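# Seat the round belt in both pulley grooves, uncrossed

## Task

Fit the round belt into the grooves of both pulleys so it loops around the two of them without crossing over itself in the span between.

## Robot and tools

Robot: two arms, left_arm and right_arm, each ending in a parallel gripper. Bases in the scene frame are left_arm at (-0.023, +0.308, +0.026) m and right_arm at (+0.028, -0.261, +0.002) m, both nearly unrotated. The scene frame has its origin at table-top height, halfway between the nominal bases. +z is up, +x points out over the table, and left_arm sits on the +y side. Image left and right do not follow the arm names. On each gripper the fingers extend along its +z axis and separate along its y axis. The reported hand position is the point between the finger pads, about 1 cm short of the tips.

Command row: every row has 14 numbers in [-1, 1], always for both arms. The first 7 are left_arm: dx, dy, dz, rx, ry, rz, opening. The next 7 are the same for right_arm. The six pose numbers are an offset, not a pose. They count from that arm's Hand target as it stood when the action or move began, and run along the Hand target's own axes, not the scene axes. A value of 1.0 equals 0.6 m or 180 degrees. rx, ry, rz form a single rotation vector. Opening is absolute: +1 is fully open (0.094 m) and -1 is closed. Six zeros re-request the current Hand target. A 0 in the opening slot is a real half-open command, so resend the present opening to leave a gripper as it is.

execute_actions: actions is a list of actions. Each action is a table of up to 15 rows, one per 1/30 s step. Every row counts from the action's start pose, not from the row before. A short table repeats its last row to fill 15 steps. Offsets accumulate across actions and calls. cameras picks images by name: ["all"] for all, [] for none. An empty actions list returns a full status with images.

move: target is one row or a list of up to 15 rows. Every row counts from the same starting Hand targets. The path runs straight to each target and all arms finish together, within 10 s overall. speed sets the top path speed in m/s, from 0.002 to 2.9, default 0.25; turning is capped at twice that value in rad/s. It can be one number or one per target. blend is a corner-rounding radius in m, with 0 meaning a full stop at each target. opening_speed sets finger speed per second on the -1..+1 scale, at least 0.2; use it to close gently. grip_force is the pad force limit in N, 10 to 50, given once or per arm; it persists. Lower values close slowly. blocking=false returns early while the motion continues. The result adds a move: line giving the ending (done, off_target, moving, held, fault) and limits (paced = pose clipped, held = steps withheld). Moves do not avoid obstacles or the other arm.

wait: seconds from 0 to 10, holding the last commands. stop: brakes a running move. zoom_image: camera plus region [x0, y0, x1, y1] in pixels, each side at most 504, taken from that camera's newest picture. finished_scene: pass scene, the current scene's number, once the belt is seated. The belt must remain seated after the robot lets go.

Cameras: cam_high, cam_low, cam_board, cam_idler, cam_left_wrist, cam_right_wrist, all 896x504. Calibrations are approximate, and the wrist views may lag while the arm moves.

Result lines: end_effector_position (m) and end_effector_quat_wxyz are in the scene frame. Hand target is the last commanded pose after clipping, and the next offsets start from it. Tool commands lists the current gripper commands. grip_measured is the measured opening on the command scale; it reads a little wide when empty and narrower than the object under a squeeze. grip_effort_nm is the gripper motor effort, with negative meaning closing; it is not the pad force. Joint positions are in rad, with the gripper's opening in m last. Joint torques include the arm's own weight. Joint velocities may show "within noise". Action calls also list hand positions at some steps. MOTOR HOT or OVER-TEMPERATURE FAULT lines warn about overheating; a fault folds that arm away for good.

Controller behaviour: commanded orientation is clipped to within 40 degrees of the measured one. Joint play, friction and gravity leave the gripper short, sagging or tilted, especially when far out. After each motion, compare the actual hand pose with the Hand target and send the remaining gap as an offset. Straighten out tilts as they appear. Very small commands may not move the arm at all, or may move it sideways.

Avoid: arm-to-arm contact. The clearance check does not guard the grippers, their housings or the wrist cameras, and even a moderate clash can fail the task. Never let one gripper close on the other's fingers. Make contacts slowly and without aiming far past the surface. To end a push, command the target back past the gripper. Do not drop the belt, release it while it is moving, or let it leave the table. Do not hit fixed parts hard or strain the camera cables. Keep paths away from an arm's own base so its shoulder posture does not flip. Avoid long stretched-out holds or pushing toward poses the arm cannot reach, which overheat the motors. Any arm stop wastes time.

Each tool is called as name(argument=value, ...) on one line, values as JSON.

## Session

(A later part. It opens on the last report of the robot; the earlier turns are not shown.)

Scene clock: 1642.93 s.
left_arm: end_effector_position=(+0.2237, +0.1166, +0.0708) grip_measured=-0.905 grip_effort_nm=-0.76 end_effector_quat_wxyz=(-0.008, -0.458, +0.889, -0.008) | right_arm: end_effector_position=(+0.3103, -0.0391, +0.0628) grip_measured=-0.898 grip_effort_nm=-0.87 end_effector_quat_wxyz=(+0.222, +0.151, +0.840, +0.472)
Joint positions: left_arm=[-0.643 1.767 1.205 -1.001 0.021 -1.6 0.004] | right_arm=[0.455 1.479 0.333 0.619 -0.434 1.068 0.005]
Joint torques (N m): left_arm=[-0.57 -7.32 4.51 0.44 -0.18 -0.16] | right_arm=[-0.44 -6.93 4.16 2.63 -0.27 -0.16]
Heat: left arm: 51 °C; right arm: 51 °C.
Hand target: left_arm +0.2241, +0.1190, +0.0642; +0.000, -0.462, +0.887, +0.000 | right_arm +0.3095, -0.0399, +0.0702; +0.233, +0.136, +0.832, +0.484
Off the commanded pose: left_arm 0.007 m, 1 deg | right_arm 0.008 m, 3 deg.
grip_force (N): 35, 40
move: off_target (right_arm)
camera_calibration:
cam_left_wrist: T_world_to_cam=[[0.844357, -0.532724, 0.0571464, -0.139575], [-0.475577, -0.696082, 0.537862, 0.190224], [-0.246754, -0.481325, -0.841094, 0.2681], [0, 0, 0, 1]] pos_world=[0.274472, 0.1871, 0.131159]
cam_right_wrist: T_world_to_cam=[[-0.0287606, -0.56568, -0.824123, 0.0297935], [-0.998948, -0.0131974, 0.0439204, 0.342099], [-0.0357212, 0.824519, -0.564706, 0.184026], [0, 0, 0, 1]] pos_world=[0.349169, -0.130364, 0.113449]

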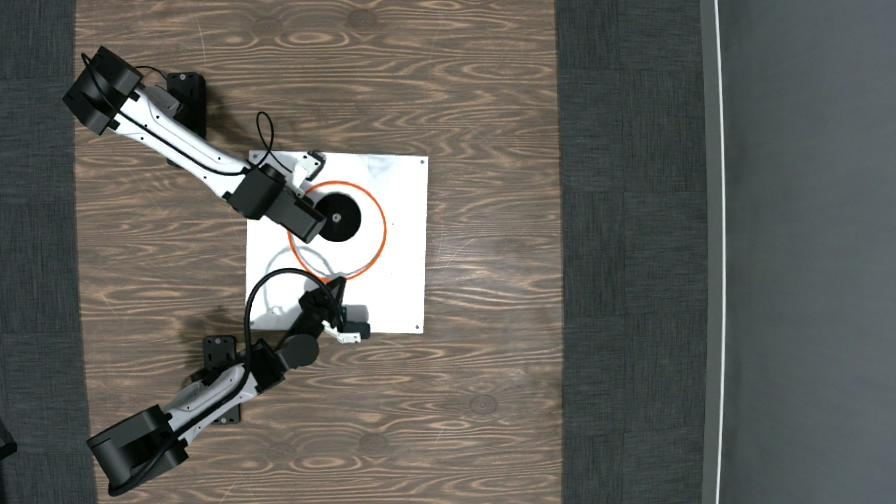

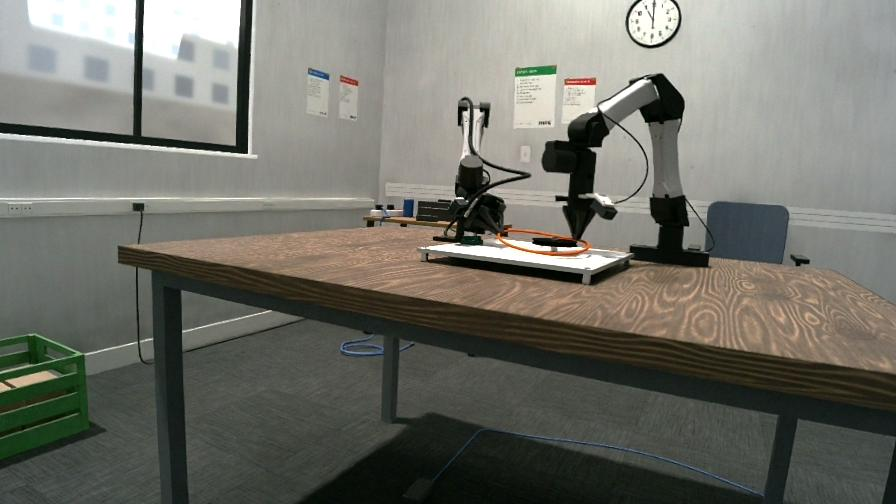

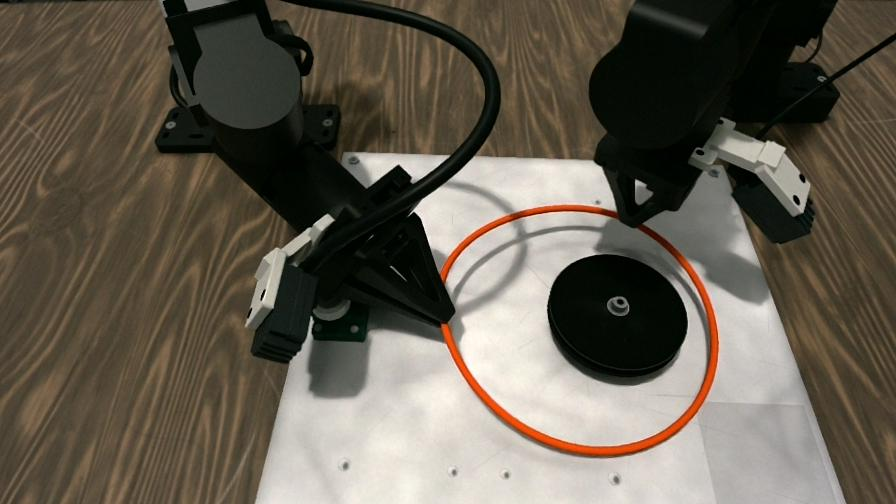

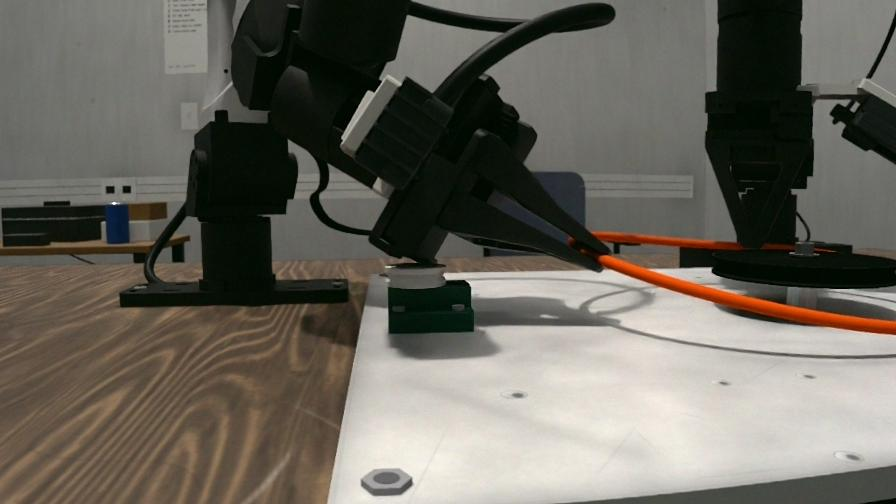

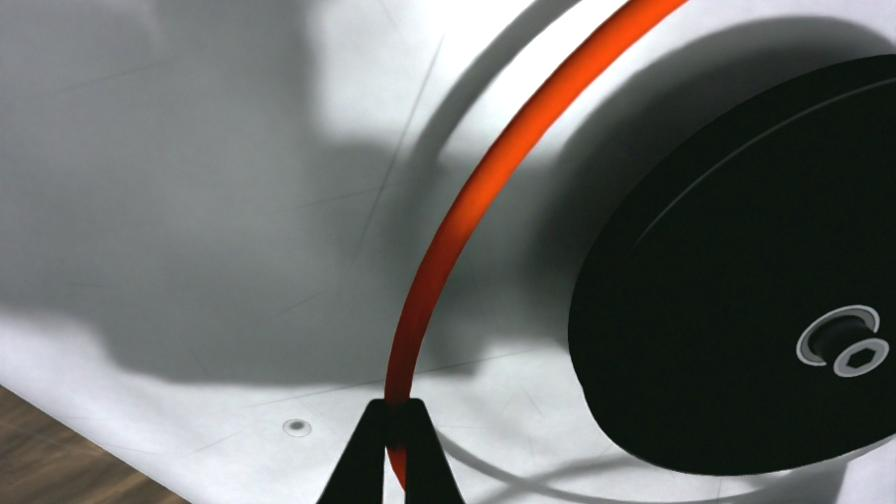

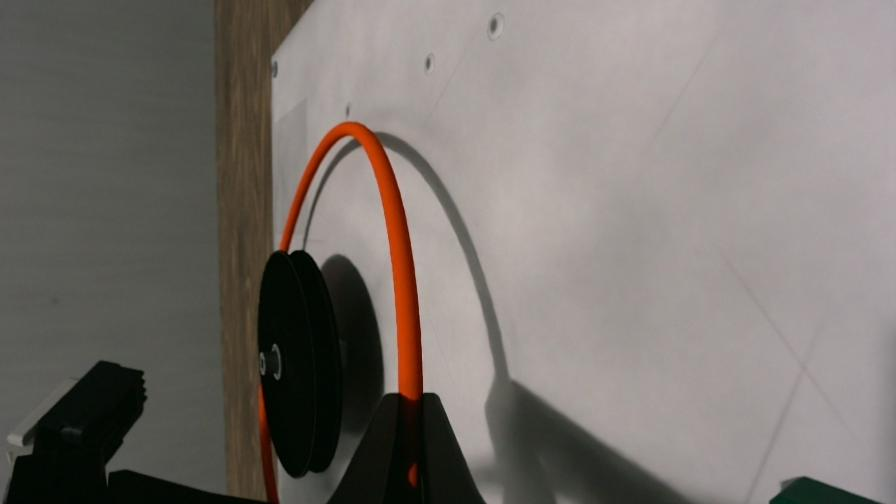

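move(target=[0,0,0.002,0,0,0,-1,0,-0.004,0.002,0,0,-0.055,-1], speed=0.1, cameras=["cam_board","cam_idler","cam_left_wrist"])

zoom_image(camera="cam_board", region=[440, 160, 800, 420])

zoom_image(camera="cam_idler", region=[560, 160, 896, 340])

Scene clock: 1670.37 s.
left_arm: end_effector_position=(+0.2249, +0.1157, +0.0708) grip_measured=-0.905 grip_effort_nm=-0.76 end_effector_quat_wxyz=(-0.007, -0.458, +0.889, -0.011) | right_arm: end_effector_position=(+0.3109, -0.0401, +0.0625) grip_measured=-0.898 grip_effort_nm=-0.87 end_effector_quat_wxyz=(+0.262, +0.080, +0.850, +0.450)
Joint positions: left_arm=[-0.643 1.767 1.205 -0.995 0.021 -1.6 0.004] | right_arm=[0.451 1.479 0.333 0.617 -0.434 0.898 0.005]
Joint torques (N m): left_arm=[-0.81 -7.17 4.27 0.4 -0.16 -0.13] | right_arm=[-0.38 -5.49 3.93 2.8 -0.3 -0.22]
Heat: left arm: 50 °C; right arm: 52 °C.
Hand target: left_arm +0.2241, +0.1190, +0.0630; +0.000, -0.462, +0.887, +0.000 | right_arm +0.3101, -0.0402, +0.0676; +0.274, +0.064, +0.841, +0.462
Off the commanded pose: left_arm 0.009 m, 2 deg | right_arm 0.005 m, 3 deg.
grip_force (N): 35, 40
move: off_target (right_arm)
camera_calibration:
cam_left_wrist: T_world_to_cam=[[0.84404, -0.532541, 0.0632253, -0.141455], [-0.478228, -0.694071, 0.538111, 0.19049], [-0.242683, -0.484423, -0.8405, 0.267359], [0, 0, 0, 1]] pos_world=[0.275375, 0.186398, 0.131154]
Images, in order (width x height): cam_board 896x504, cam_idler 896x504, cam_left_wrist 896x504.

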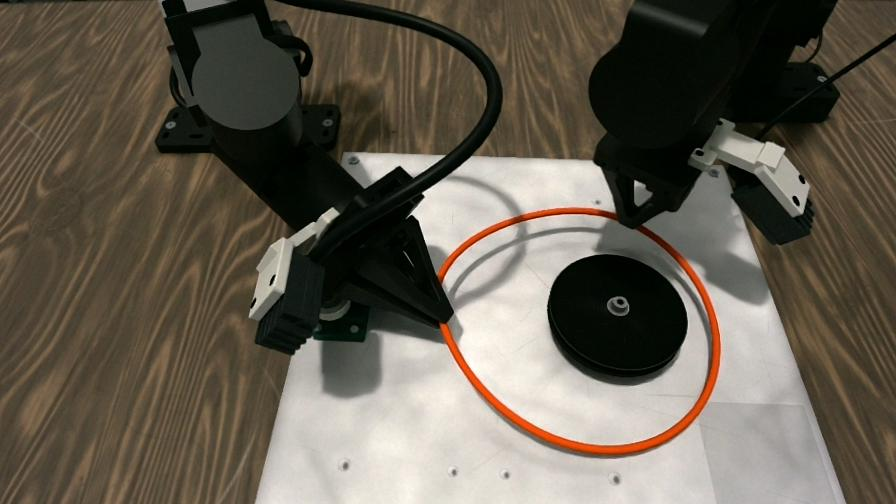

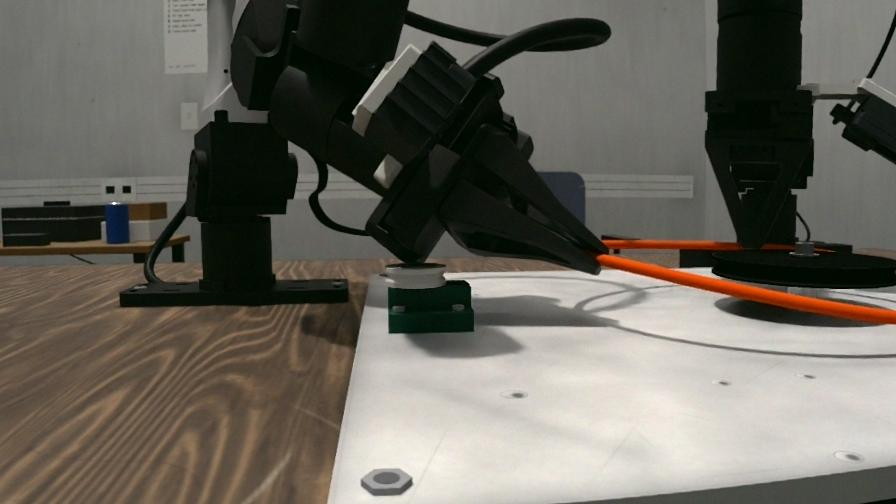

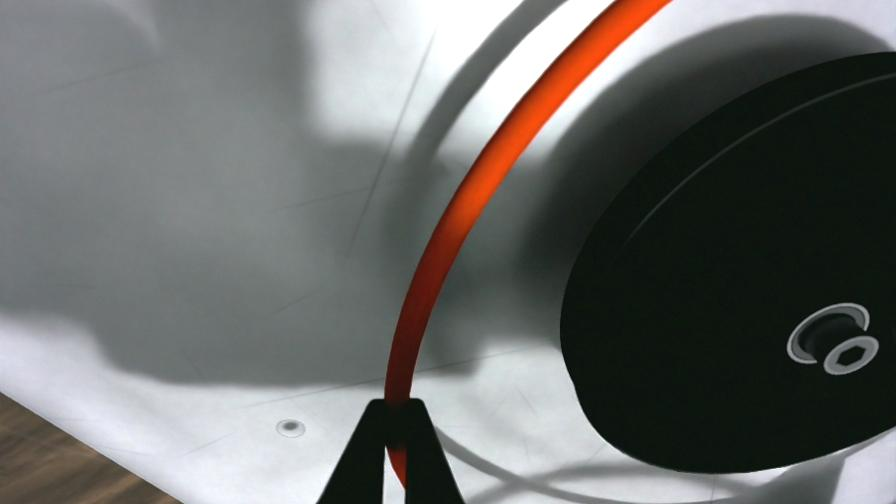

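Scaled by 1.400 from the camera's 896x504 image, which has a finer 1280x720 frame.

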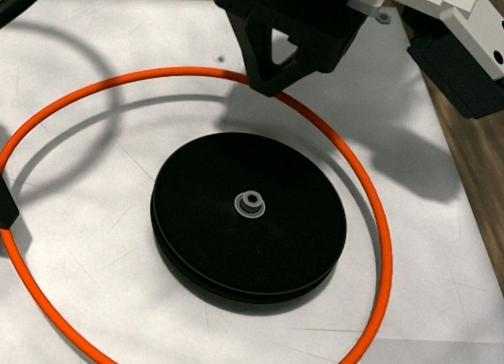

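Scaled by 1.500 from the camera's 896x504 image, which has a finer 1280x720 frame.

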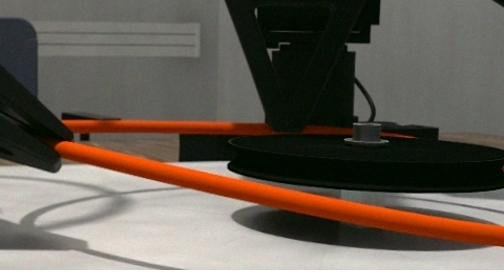

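move(target=[0,0,-0.006,0,0,0,-1,0,0,0.002,0,0,-0.08,-1], speed=0.15, cameras=["cam_board","cam_idler","cam_right_wrist","cam_high"])

zoom_image(camera="cam_board", region=[440, 160, 800, 420])

zoom_image(camera="cam_idler", region=[560, 160, 896, 340])

Scene clock: 1687.23 s.
left_arm: end_effector_position=(+0.2249, +0.1157, +0.0708) grip_measured=-0.905 grip_effort_nm=-0.76 end_effector_quat_wxyz=(-0.007, -0.459, +0.889, -0.011) | right_arm: end_effector_position=(+0.3109, -0.0401, +0.0625) grip_measured=-0.898 grip_effort_nm=-0.87 end_effector_quat_wxyz=(+0.315, -0.026, +0.853, +0.414)
Joint positions: left_arm=[-0.643 1.767 1.205 -0.995 0.021 -1.602 0.004] | right_arm=[0.451 1.479 0.333 0.617 -0.434 0.649 0.005]
Joint torques (N m): left_arm=[-0.64 -7.65 5.33 0.32 -0.12 -0.17] | right_arm=[-0.17 -4.82 4.16 2.84 -0.28 -0.21]
Heat: left arm: 49 °C; right arm: 54 °C.
Hand target: left_arm +0.2241, +0.1190, +0.0666; +0.000, -0.462, +0.887, +0.000 | right_arm +0.3107, -0.0393, +0.0671; +0.330, -0.042, +0.842, +0.424
Off the commanded pose: left_arm 0.005 m, 1 deg | right_arm 0.005 m, 3 deg.
grip_force (N): 35, 40
move: off_target (right_arm)
camera_calibration:
cam_right_wrist: T_world_to_cam=[[0.316391, -0.699375, -0.640914, -0.0951227], [-0.948429, -0.219355, -0.228834, 0.335802], [0.0194532, 0.680263, -0.73271, 0.172352], [0, 0, 0, 1]] pos_world=[0.345228, -0.110111, 0.142161]
Images, in order (width x height): cam_high 896x504, cam_board 896x504, cam_idler 896x504, cam_right_wrist 896x504.

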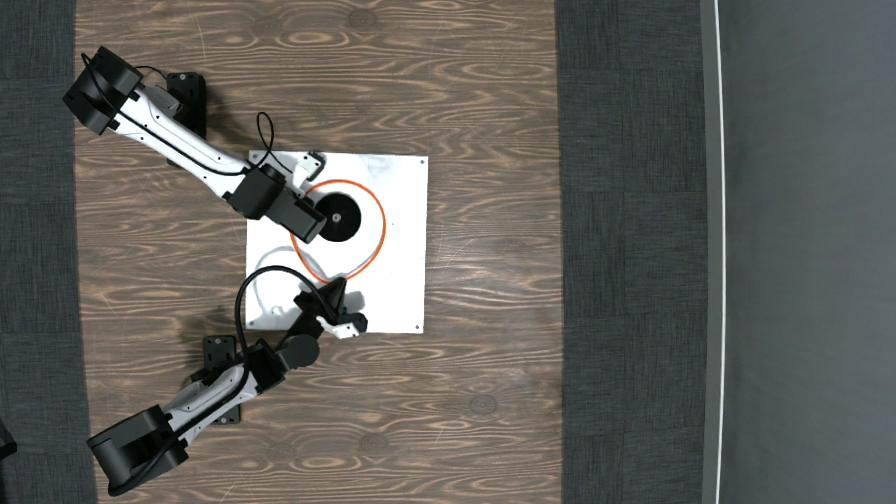

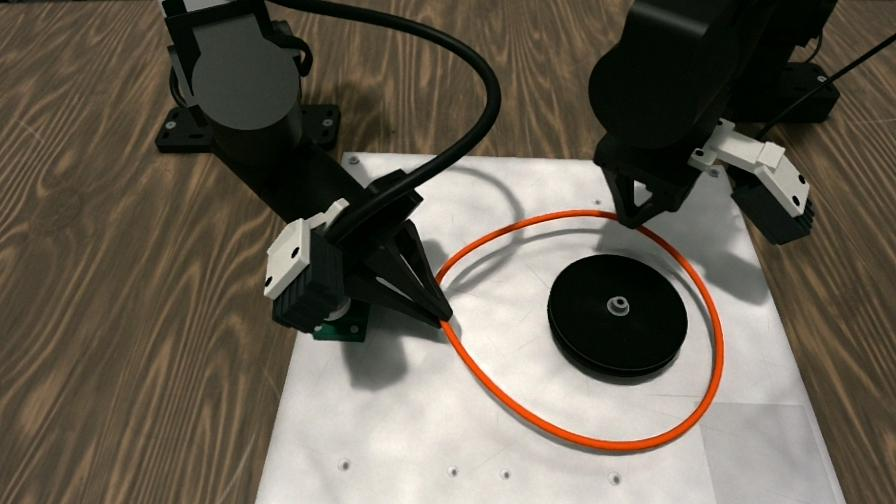

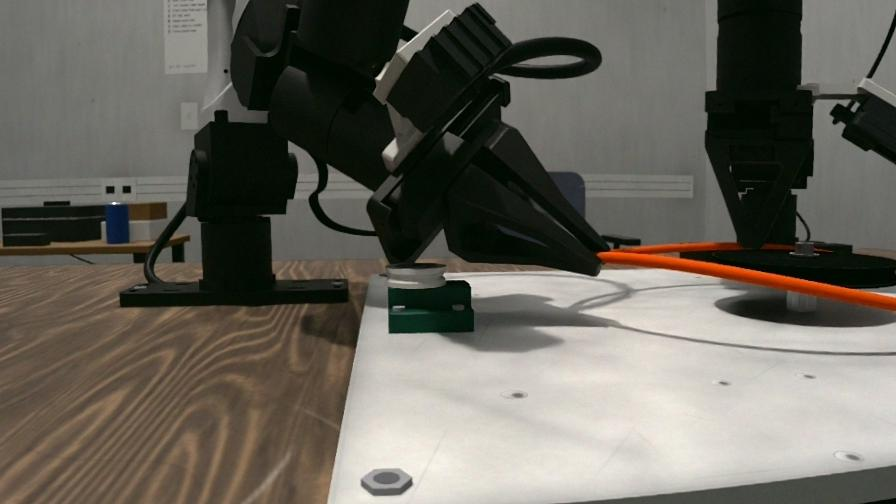

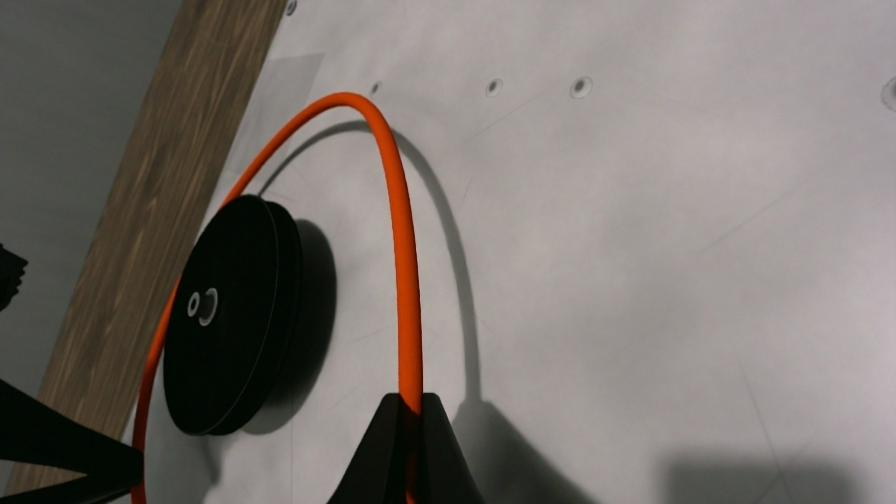

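Scaled by 1.400 from the camera's 896x504 image, which has a finer 1280x720 frame.

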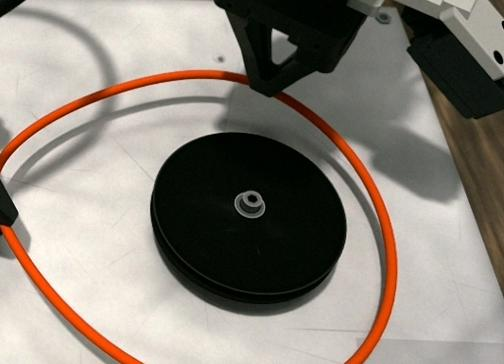

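Scaled by 1.500 from the camera's 896x504 image, which has a finer 1280x720 frame.

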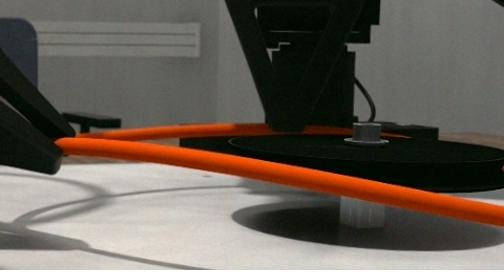

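move(target=[0,0,-0.037,0,0,0,-1,0,0,0,0,0,-0.02,-1], speed=0.1, cameras=["cam_idler","cam_right_wrist"])

zoom_image(camera="cam_right_wrist", region=[100, 60, 500, 460])

Scene clock: 1710.83 s.
left_arm: end_effector_position=(+0.2245, +0.1160, +0.0777) grip_measured=-0.905 grip_effort_nm=-0.76 end_effector_quat_wxyz=(-0.009, -0.459, +0.889, -0.006) | right_arm: end_effector_position=(+0.3107, -0.0399, +0.0625) grip_measured=-0.898 grip_effort_nm=-0.88 end_effector_quat_wxyz=(+0.328, -0.052, +0.852, +0.405)
Joint positions: left_arm=[-0.643 1.767 1.234 -1.035 0.021 -1.602 0.004] | right_arm=[0.451 1.479 0.333 0.617 -0.435 0.588 0.005]
Joint torques (N m): left_arm=[-0.83 -9.99 7.68 -0.17 -0.18 -0.14] | right_arm=[-0.18 -4.82 4.16 2.84 -0.27 -0.21]
Heat: left arm: 48 °C; right arm: 56 °C.
Hand target: left_arm +0.2240, +0.1190, +0.0887; +0.000, -0.462, +0.887, +0.000 | right_arm +0.3107, -0.0393, +0.0671; +0.343, -0.068, +0.841, +0.414
Off the commanded pose: left_arm 0.011 m, 1 deg | right_arm 0.005 m, 3 deg.
grip_force (N): 35, 40
move: off_target (left_arm, right_arm)
camera_calibration:
cam_right_wrist: T_world_to_cam=[[0.364564, -0.708647, -0.60408, -0.11252], [-0.930612, -0.254652, -0.262893, 0.330843], [0.0324683, 0.658005, -0.752313, 0.168543], [0, 0, 0, 1]] pos_world=[0.343435, -0.106389, 0.145802]
Images, in order (width x height): cam_idler 896x504, cam_right_wrist 896x504.

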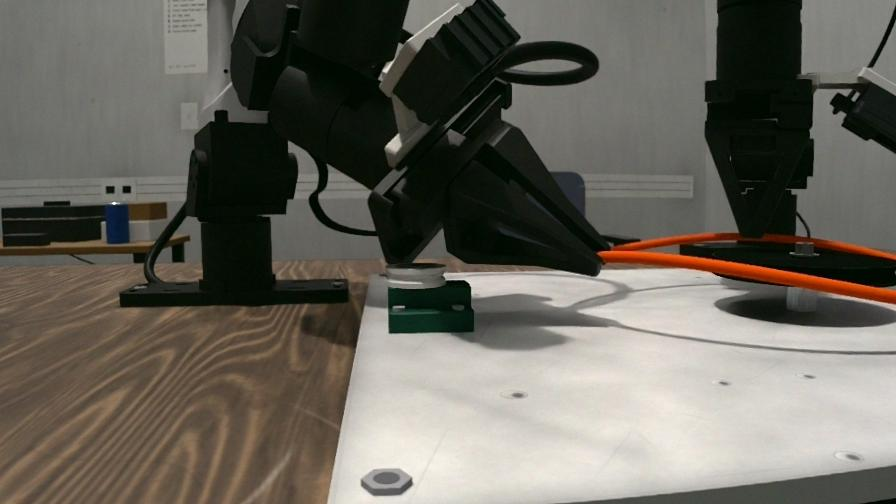

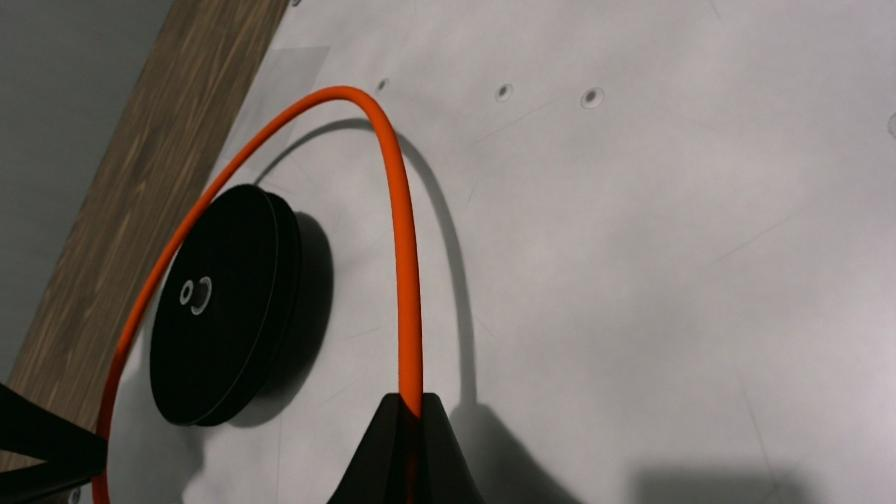

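Scaled by 1.260 from the camera's 896x504 image, which has a finer 1280x720 frame.

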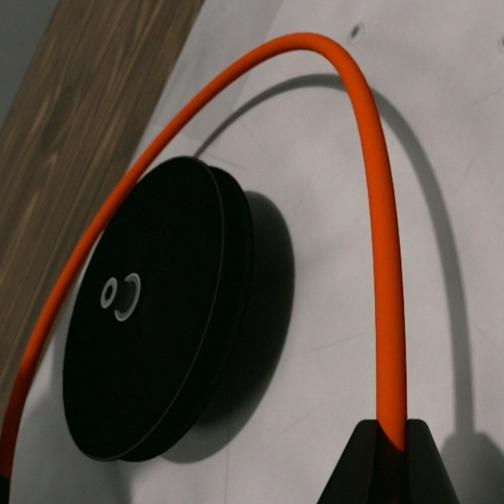

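move(target=[0.0396,-0.0277,0,0,0,0,-1,-0.0096,-0.0367,-0.0421,0,0,0,-1], speed=0.08, cameras=["cam_high","cam_board","cam_idler","cam_left_wrist","cam_right_wrist"])

zoom_image(camera="cam_board", region=[440, 160, 800, 420])

zoom_image(camera="cam_right_wrist", region=[0, 60, 500, 504])

zoom_image(camera="cam_left_wrist", region=[392, 0, 896, 504])

Scene clock: 1736.57 s.
left_arm: end_effector_position=(+0.2255, +0.0842, +0.0891) grip_measured=-0.905 grip_effort_nm=-0.76 end_effector_quat_wxyz=(-0.002, -0.456, +0.890, -0.024) | right_arm: end_effector_position=(+0.3147, -0.0706, +0.0662) grip_measured=-0.898 grip_effort_nm=-0.87 end_effector_quat_wxyz=(+0.341, -0.059, +0.843, +0.413)
Joint positions: left_arm=[-0.716 1.797 1.317 -1.047 0.021 -1.671 0.004] | right_arm=[0.303 1.443 0.294 0.617 -0.572 0.503 0.005]
Joint torques (N m): left_arm=[-0.47 -7.05 8.02 -0.14 -0.15 -0.18] | right_arm=[-0.54 -6.89 4.41 2.11 -0.3 -0.23]
Heat: left arm: 51 °C; right arm: 57 °C.
Hand target: left_arm +0.2240, +0.0900, +0.0888; +0.000, -0.462, +0.887, +0.000 | right_arm +0.3108, -0.0734, +0.0672; +0.343, -0.068, +0.841, +0.414
Off the commanded pose: left_arm 0.006 m, 3 deg | right_arm 0.005 m, 1 deg.
grip_force (N): 35, 40
move: off_target (left_arm)
camera_calibration:
cam_left_wrist: T_world_to_cam=[[0.840807, -0.533698, 0.0906034, -0.161559], [-0.491362, -0.682188, 0.541464, 0.160832], [-0.22717, -0.499786, -0.835828, 0.265101], [0, 0, 0, 1]] pos_world=[0.27509, 0.155987, 0.149132]
cam_right_wrist: T_world_to_cam=[[0.389185, -0.694667, -0.604957, -0.14016], [-0.91966, -0.255553, -0.298193, 0.32659], [0.0525462, 0.672407, -0.738314, 0.185084], [0, 0, 0, 1]] pos_world=[0.345175, -0.138355, 0.149246]
Images, in order (width x height): cam_high 896x504, cam_board 896x504, cam_idler 896x504, cam_left_wrist 896x504, cam_right_wrist 896x504.

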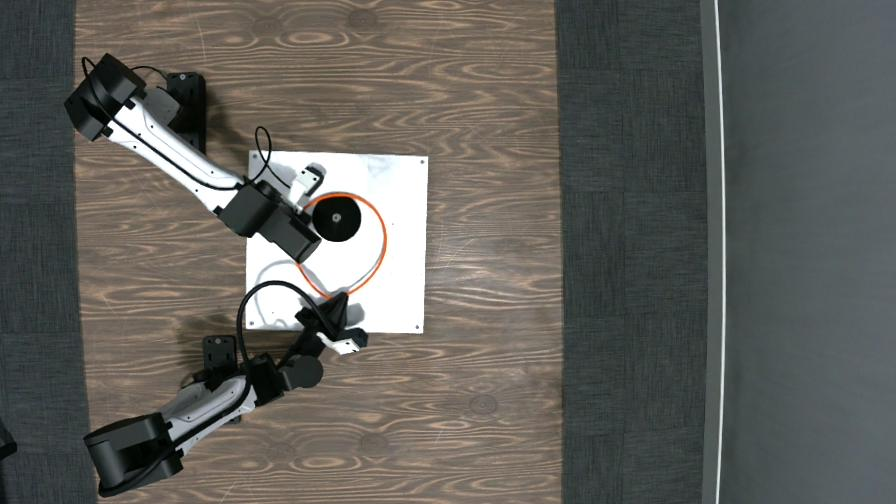

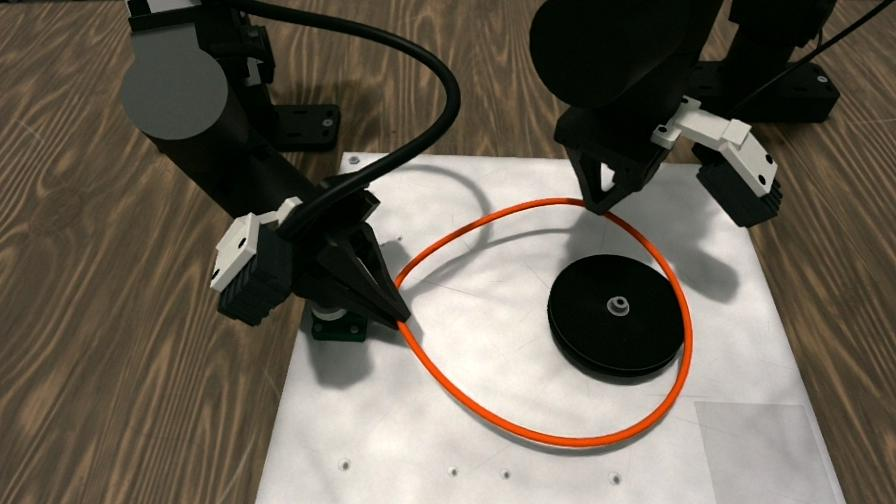

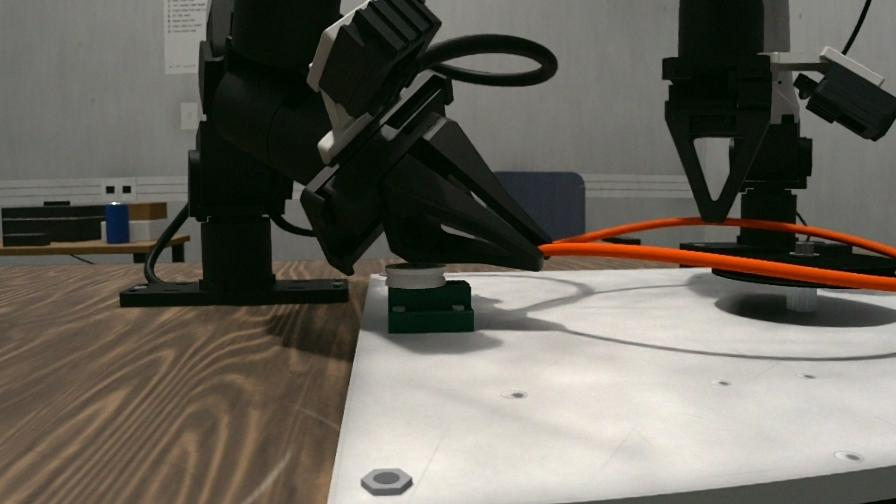

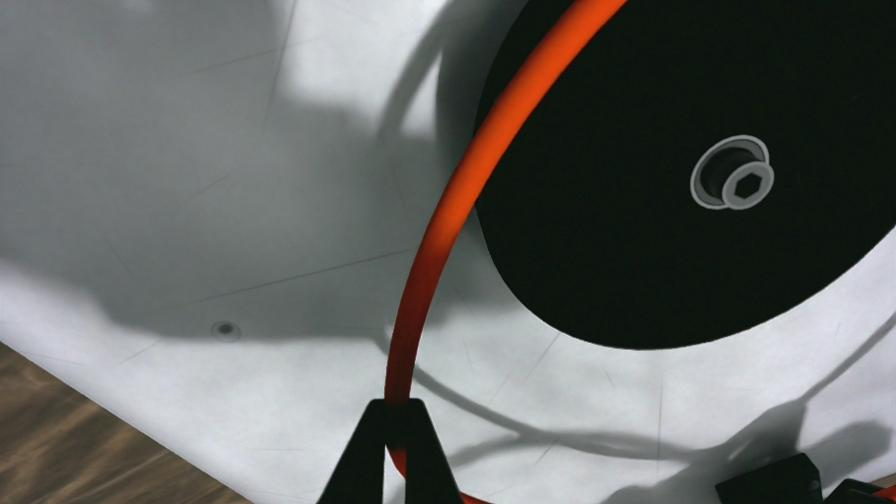

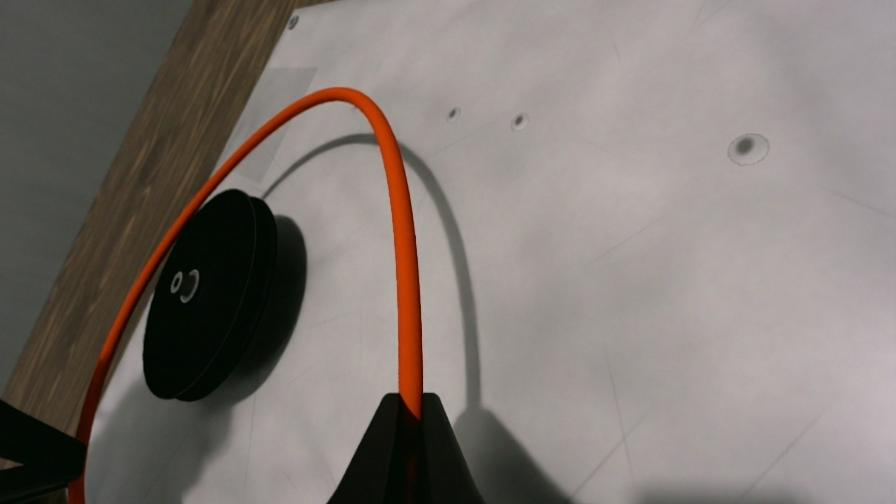

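Scaled by 1.400 from the camera's 896x504 image, which has a finer 1280x720 frame.

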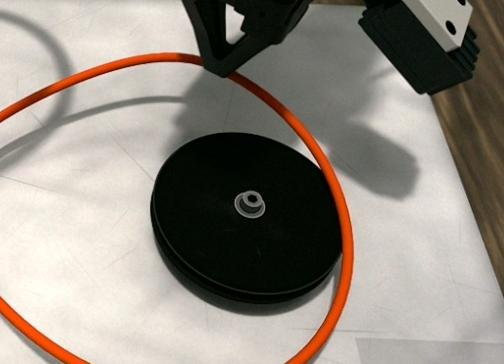

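Scaled by 1.008 from the camera's 896x504 image, which has a finer 1280x720 frame.

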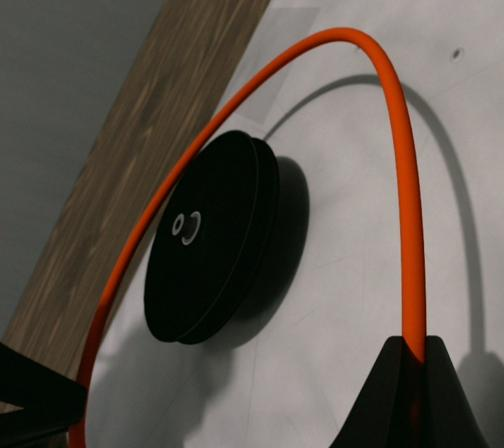

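Scaled by 1.000.

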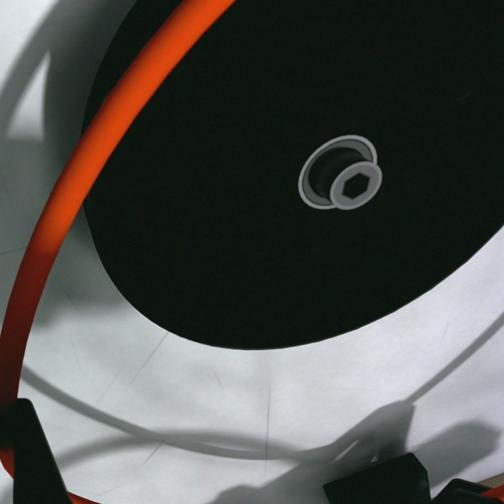

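move(target=[[-0.0085,0.014,0,0,0,0,-1,0,0,0,0,0,0,-1],[-0.0085,0.014,0.04,0,0,0,-1,0,0,0,0,0,0,-1]], speed=0.08, cameras=["cam_board","cam_idler","cam_left_wrist","cam_right_wrist"])

zoom_image(camera="cam_board", region=[440, 160, 800, 420])

zoom_image(camera="cam_right_wrist", region=[0, 60, 500, 504])

zoom_image(camera="cam_left_wrist", region=[392, 0, 896, 504])

Scene clock: 1755.23 s.
left_arm: end_effector_position=(+0.2235, +0.0876, +0.0734) grip_measured=-0.905 grip_effort_nm=-0.76 end_effector_quat_wxyz=(-0.002, -0.458, +0.889, -0.025) | right_arm: end_effector_position=(+0.3139, -0.0699, +0.0665) grip_measured=-0.898 grip_effort_nm=-0.87 end_effector_quat_wxyz=(+0.339, -0.060, +0.842, +0.415)
Joint positions: left_arm=[-0.713 1.797 1.252 -0.98 0.021 -1.671 0.004] | right_arm=[0.303 1.443 0.294 0.617 -0.578 0.503 0.005]
Joint torques (N m): left_arm=[0.27 -7.41 4.6 0.29 -0.13 -0.04] | right_arm=[-0.55 -6.9 4.44 2.1 -0.23 -0.23]
Heat: left arm: 49 °C; right arm: 53 °C.
Hand target: left_arm +0.2200, +0.0990, +0.0648; +0.000, -0.462, +0.887, +0.000 | right_arm +0.3107, -0.0733, +0.0672; +0.343, -0.068, +0.841, +0.414
Off the commanded pose: left_arm 0.015 m, 3 deg | right_arm 0.005 m, 1 deg.
grip_force (N): 35, 40
move: off_target (left_arm)
camera_calibration:
cam_left_wrist: T_world_to_cam=[[0.842442, -0.53066, 0.0932284, -0.15748], [-0.490123, -0.682927, 0.541656, 0.170363], [-0.223767, -0.502007, -0.835415, 0.2526], [0, 0, 0, 1]] pos_world=[0.27269, 0.159584, 0.133429]
cam_right_wrist: T_world_to_cam=[[0.392342, -0.690753, -0.607394, -0.139743], [-0.918551, -0.259558, -0.298152, 0.325481], [0.0482952, 0.6749, -0.736327, 0.186291], [0, 0, 0, 1]] pos_world=[0.344801, -0.137775, 0.149335]
Images, in order (width x height): cam_board 896x504, cam_idler 896x504, cam_left_wrist 896x504, cam_right_wrist 896x504.

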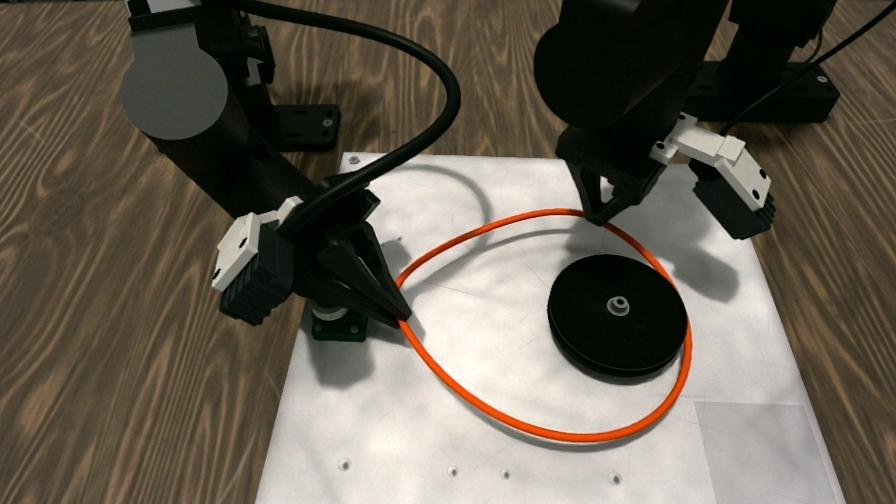

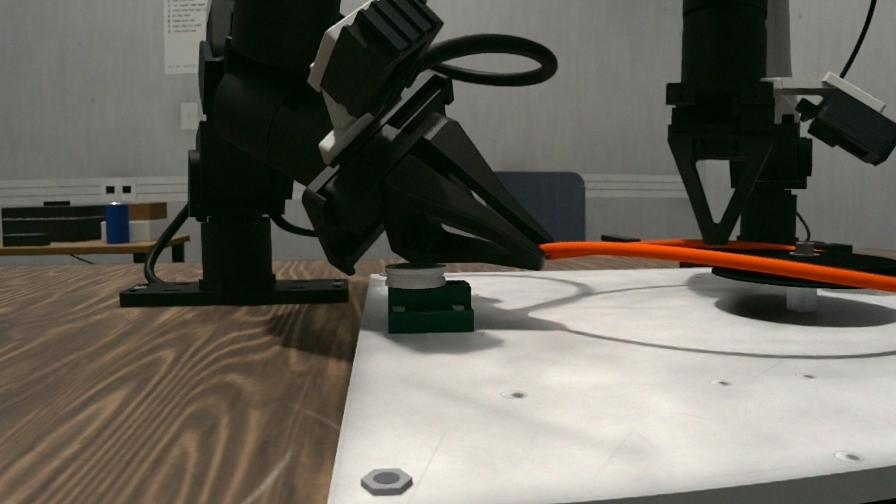

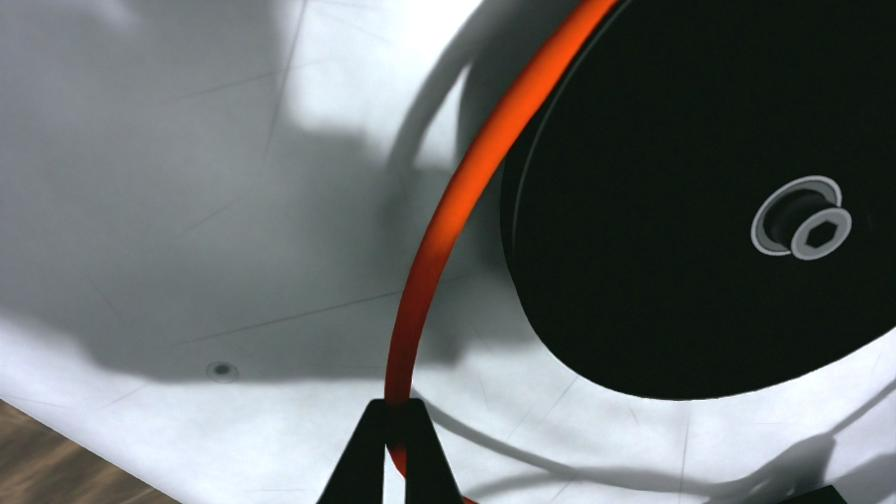

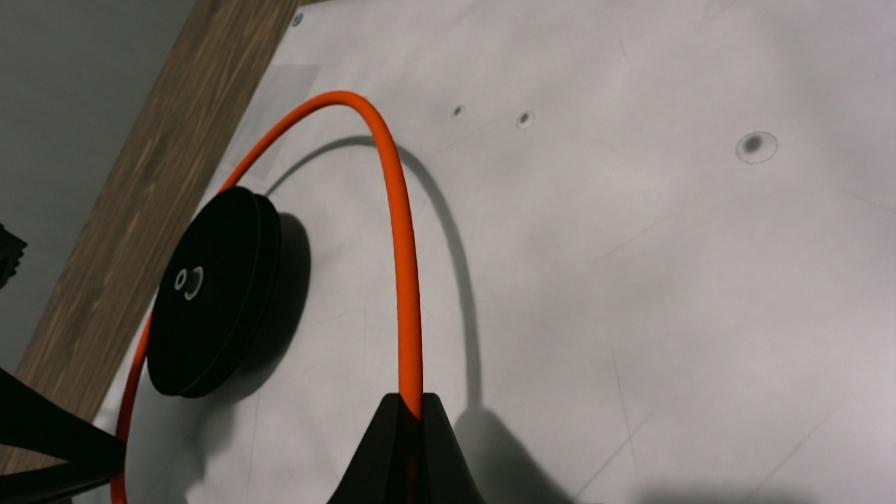

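Scaled by 1.400 from the camera's 896x504 image, which has a finer 1280x720 frame.

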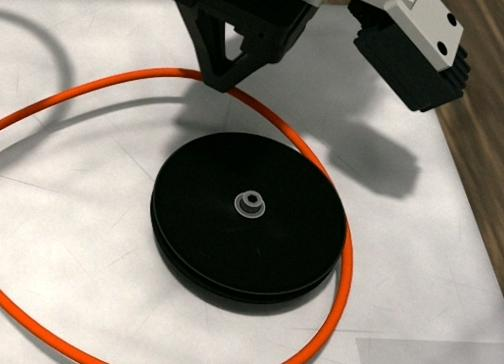

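Scaled by 1.008 from the camera's 896x504 image, which has a finer 1280x720 frame.

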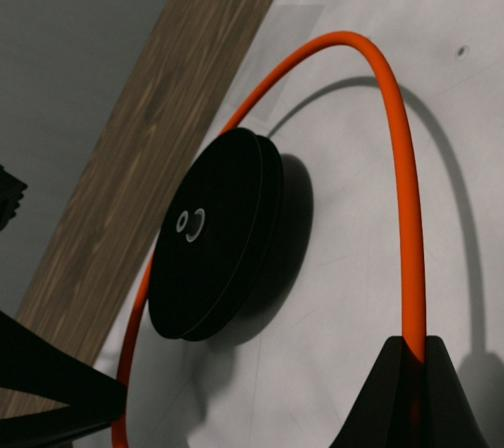

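Scaled by 1.000.

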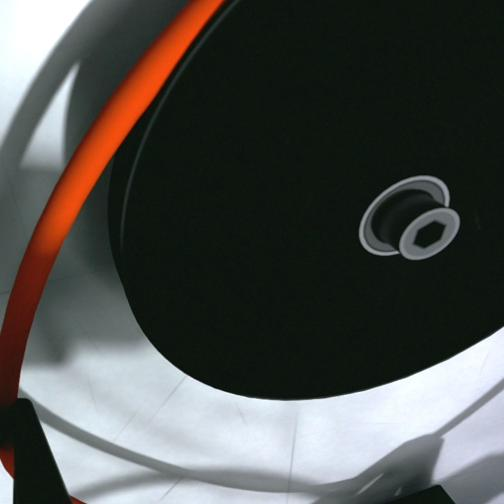

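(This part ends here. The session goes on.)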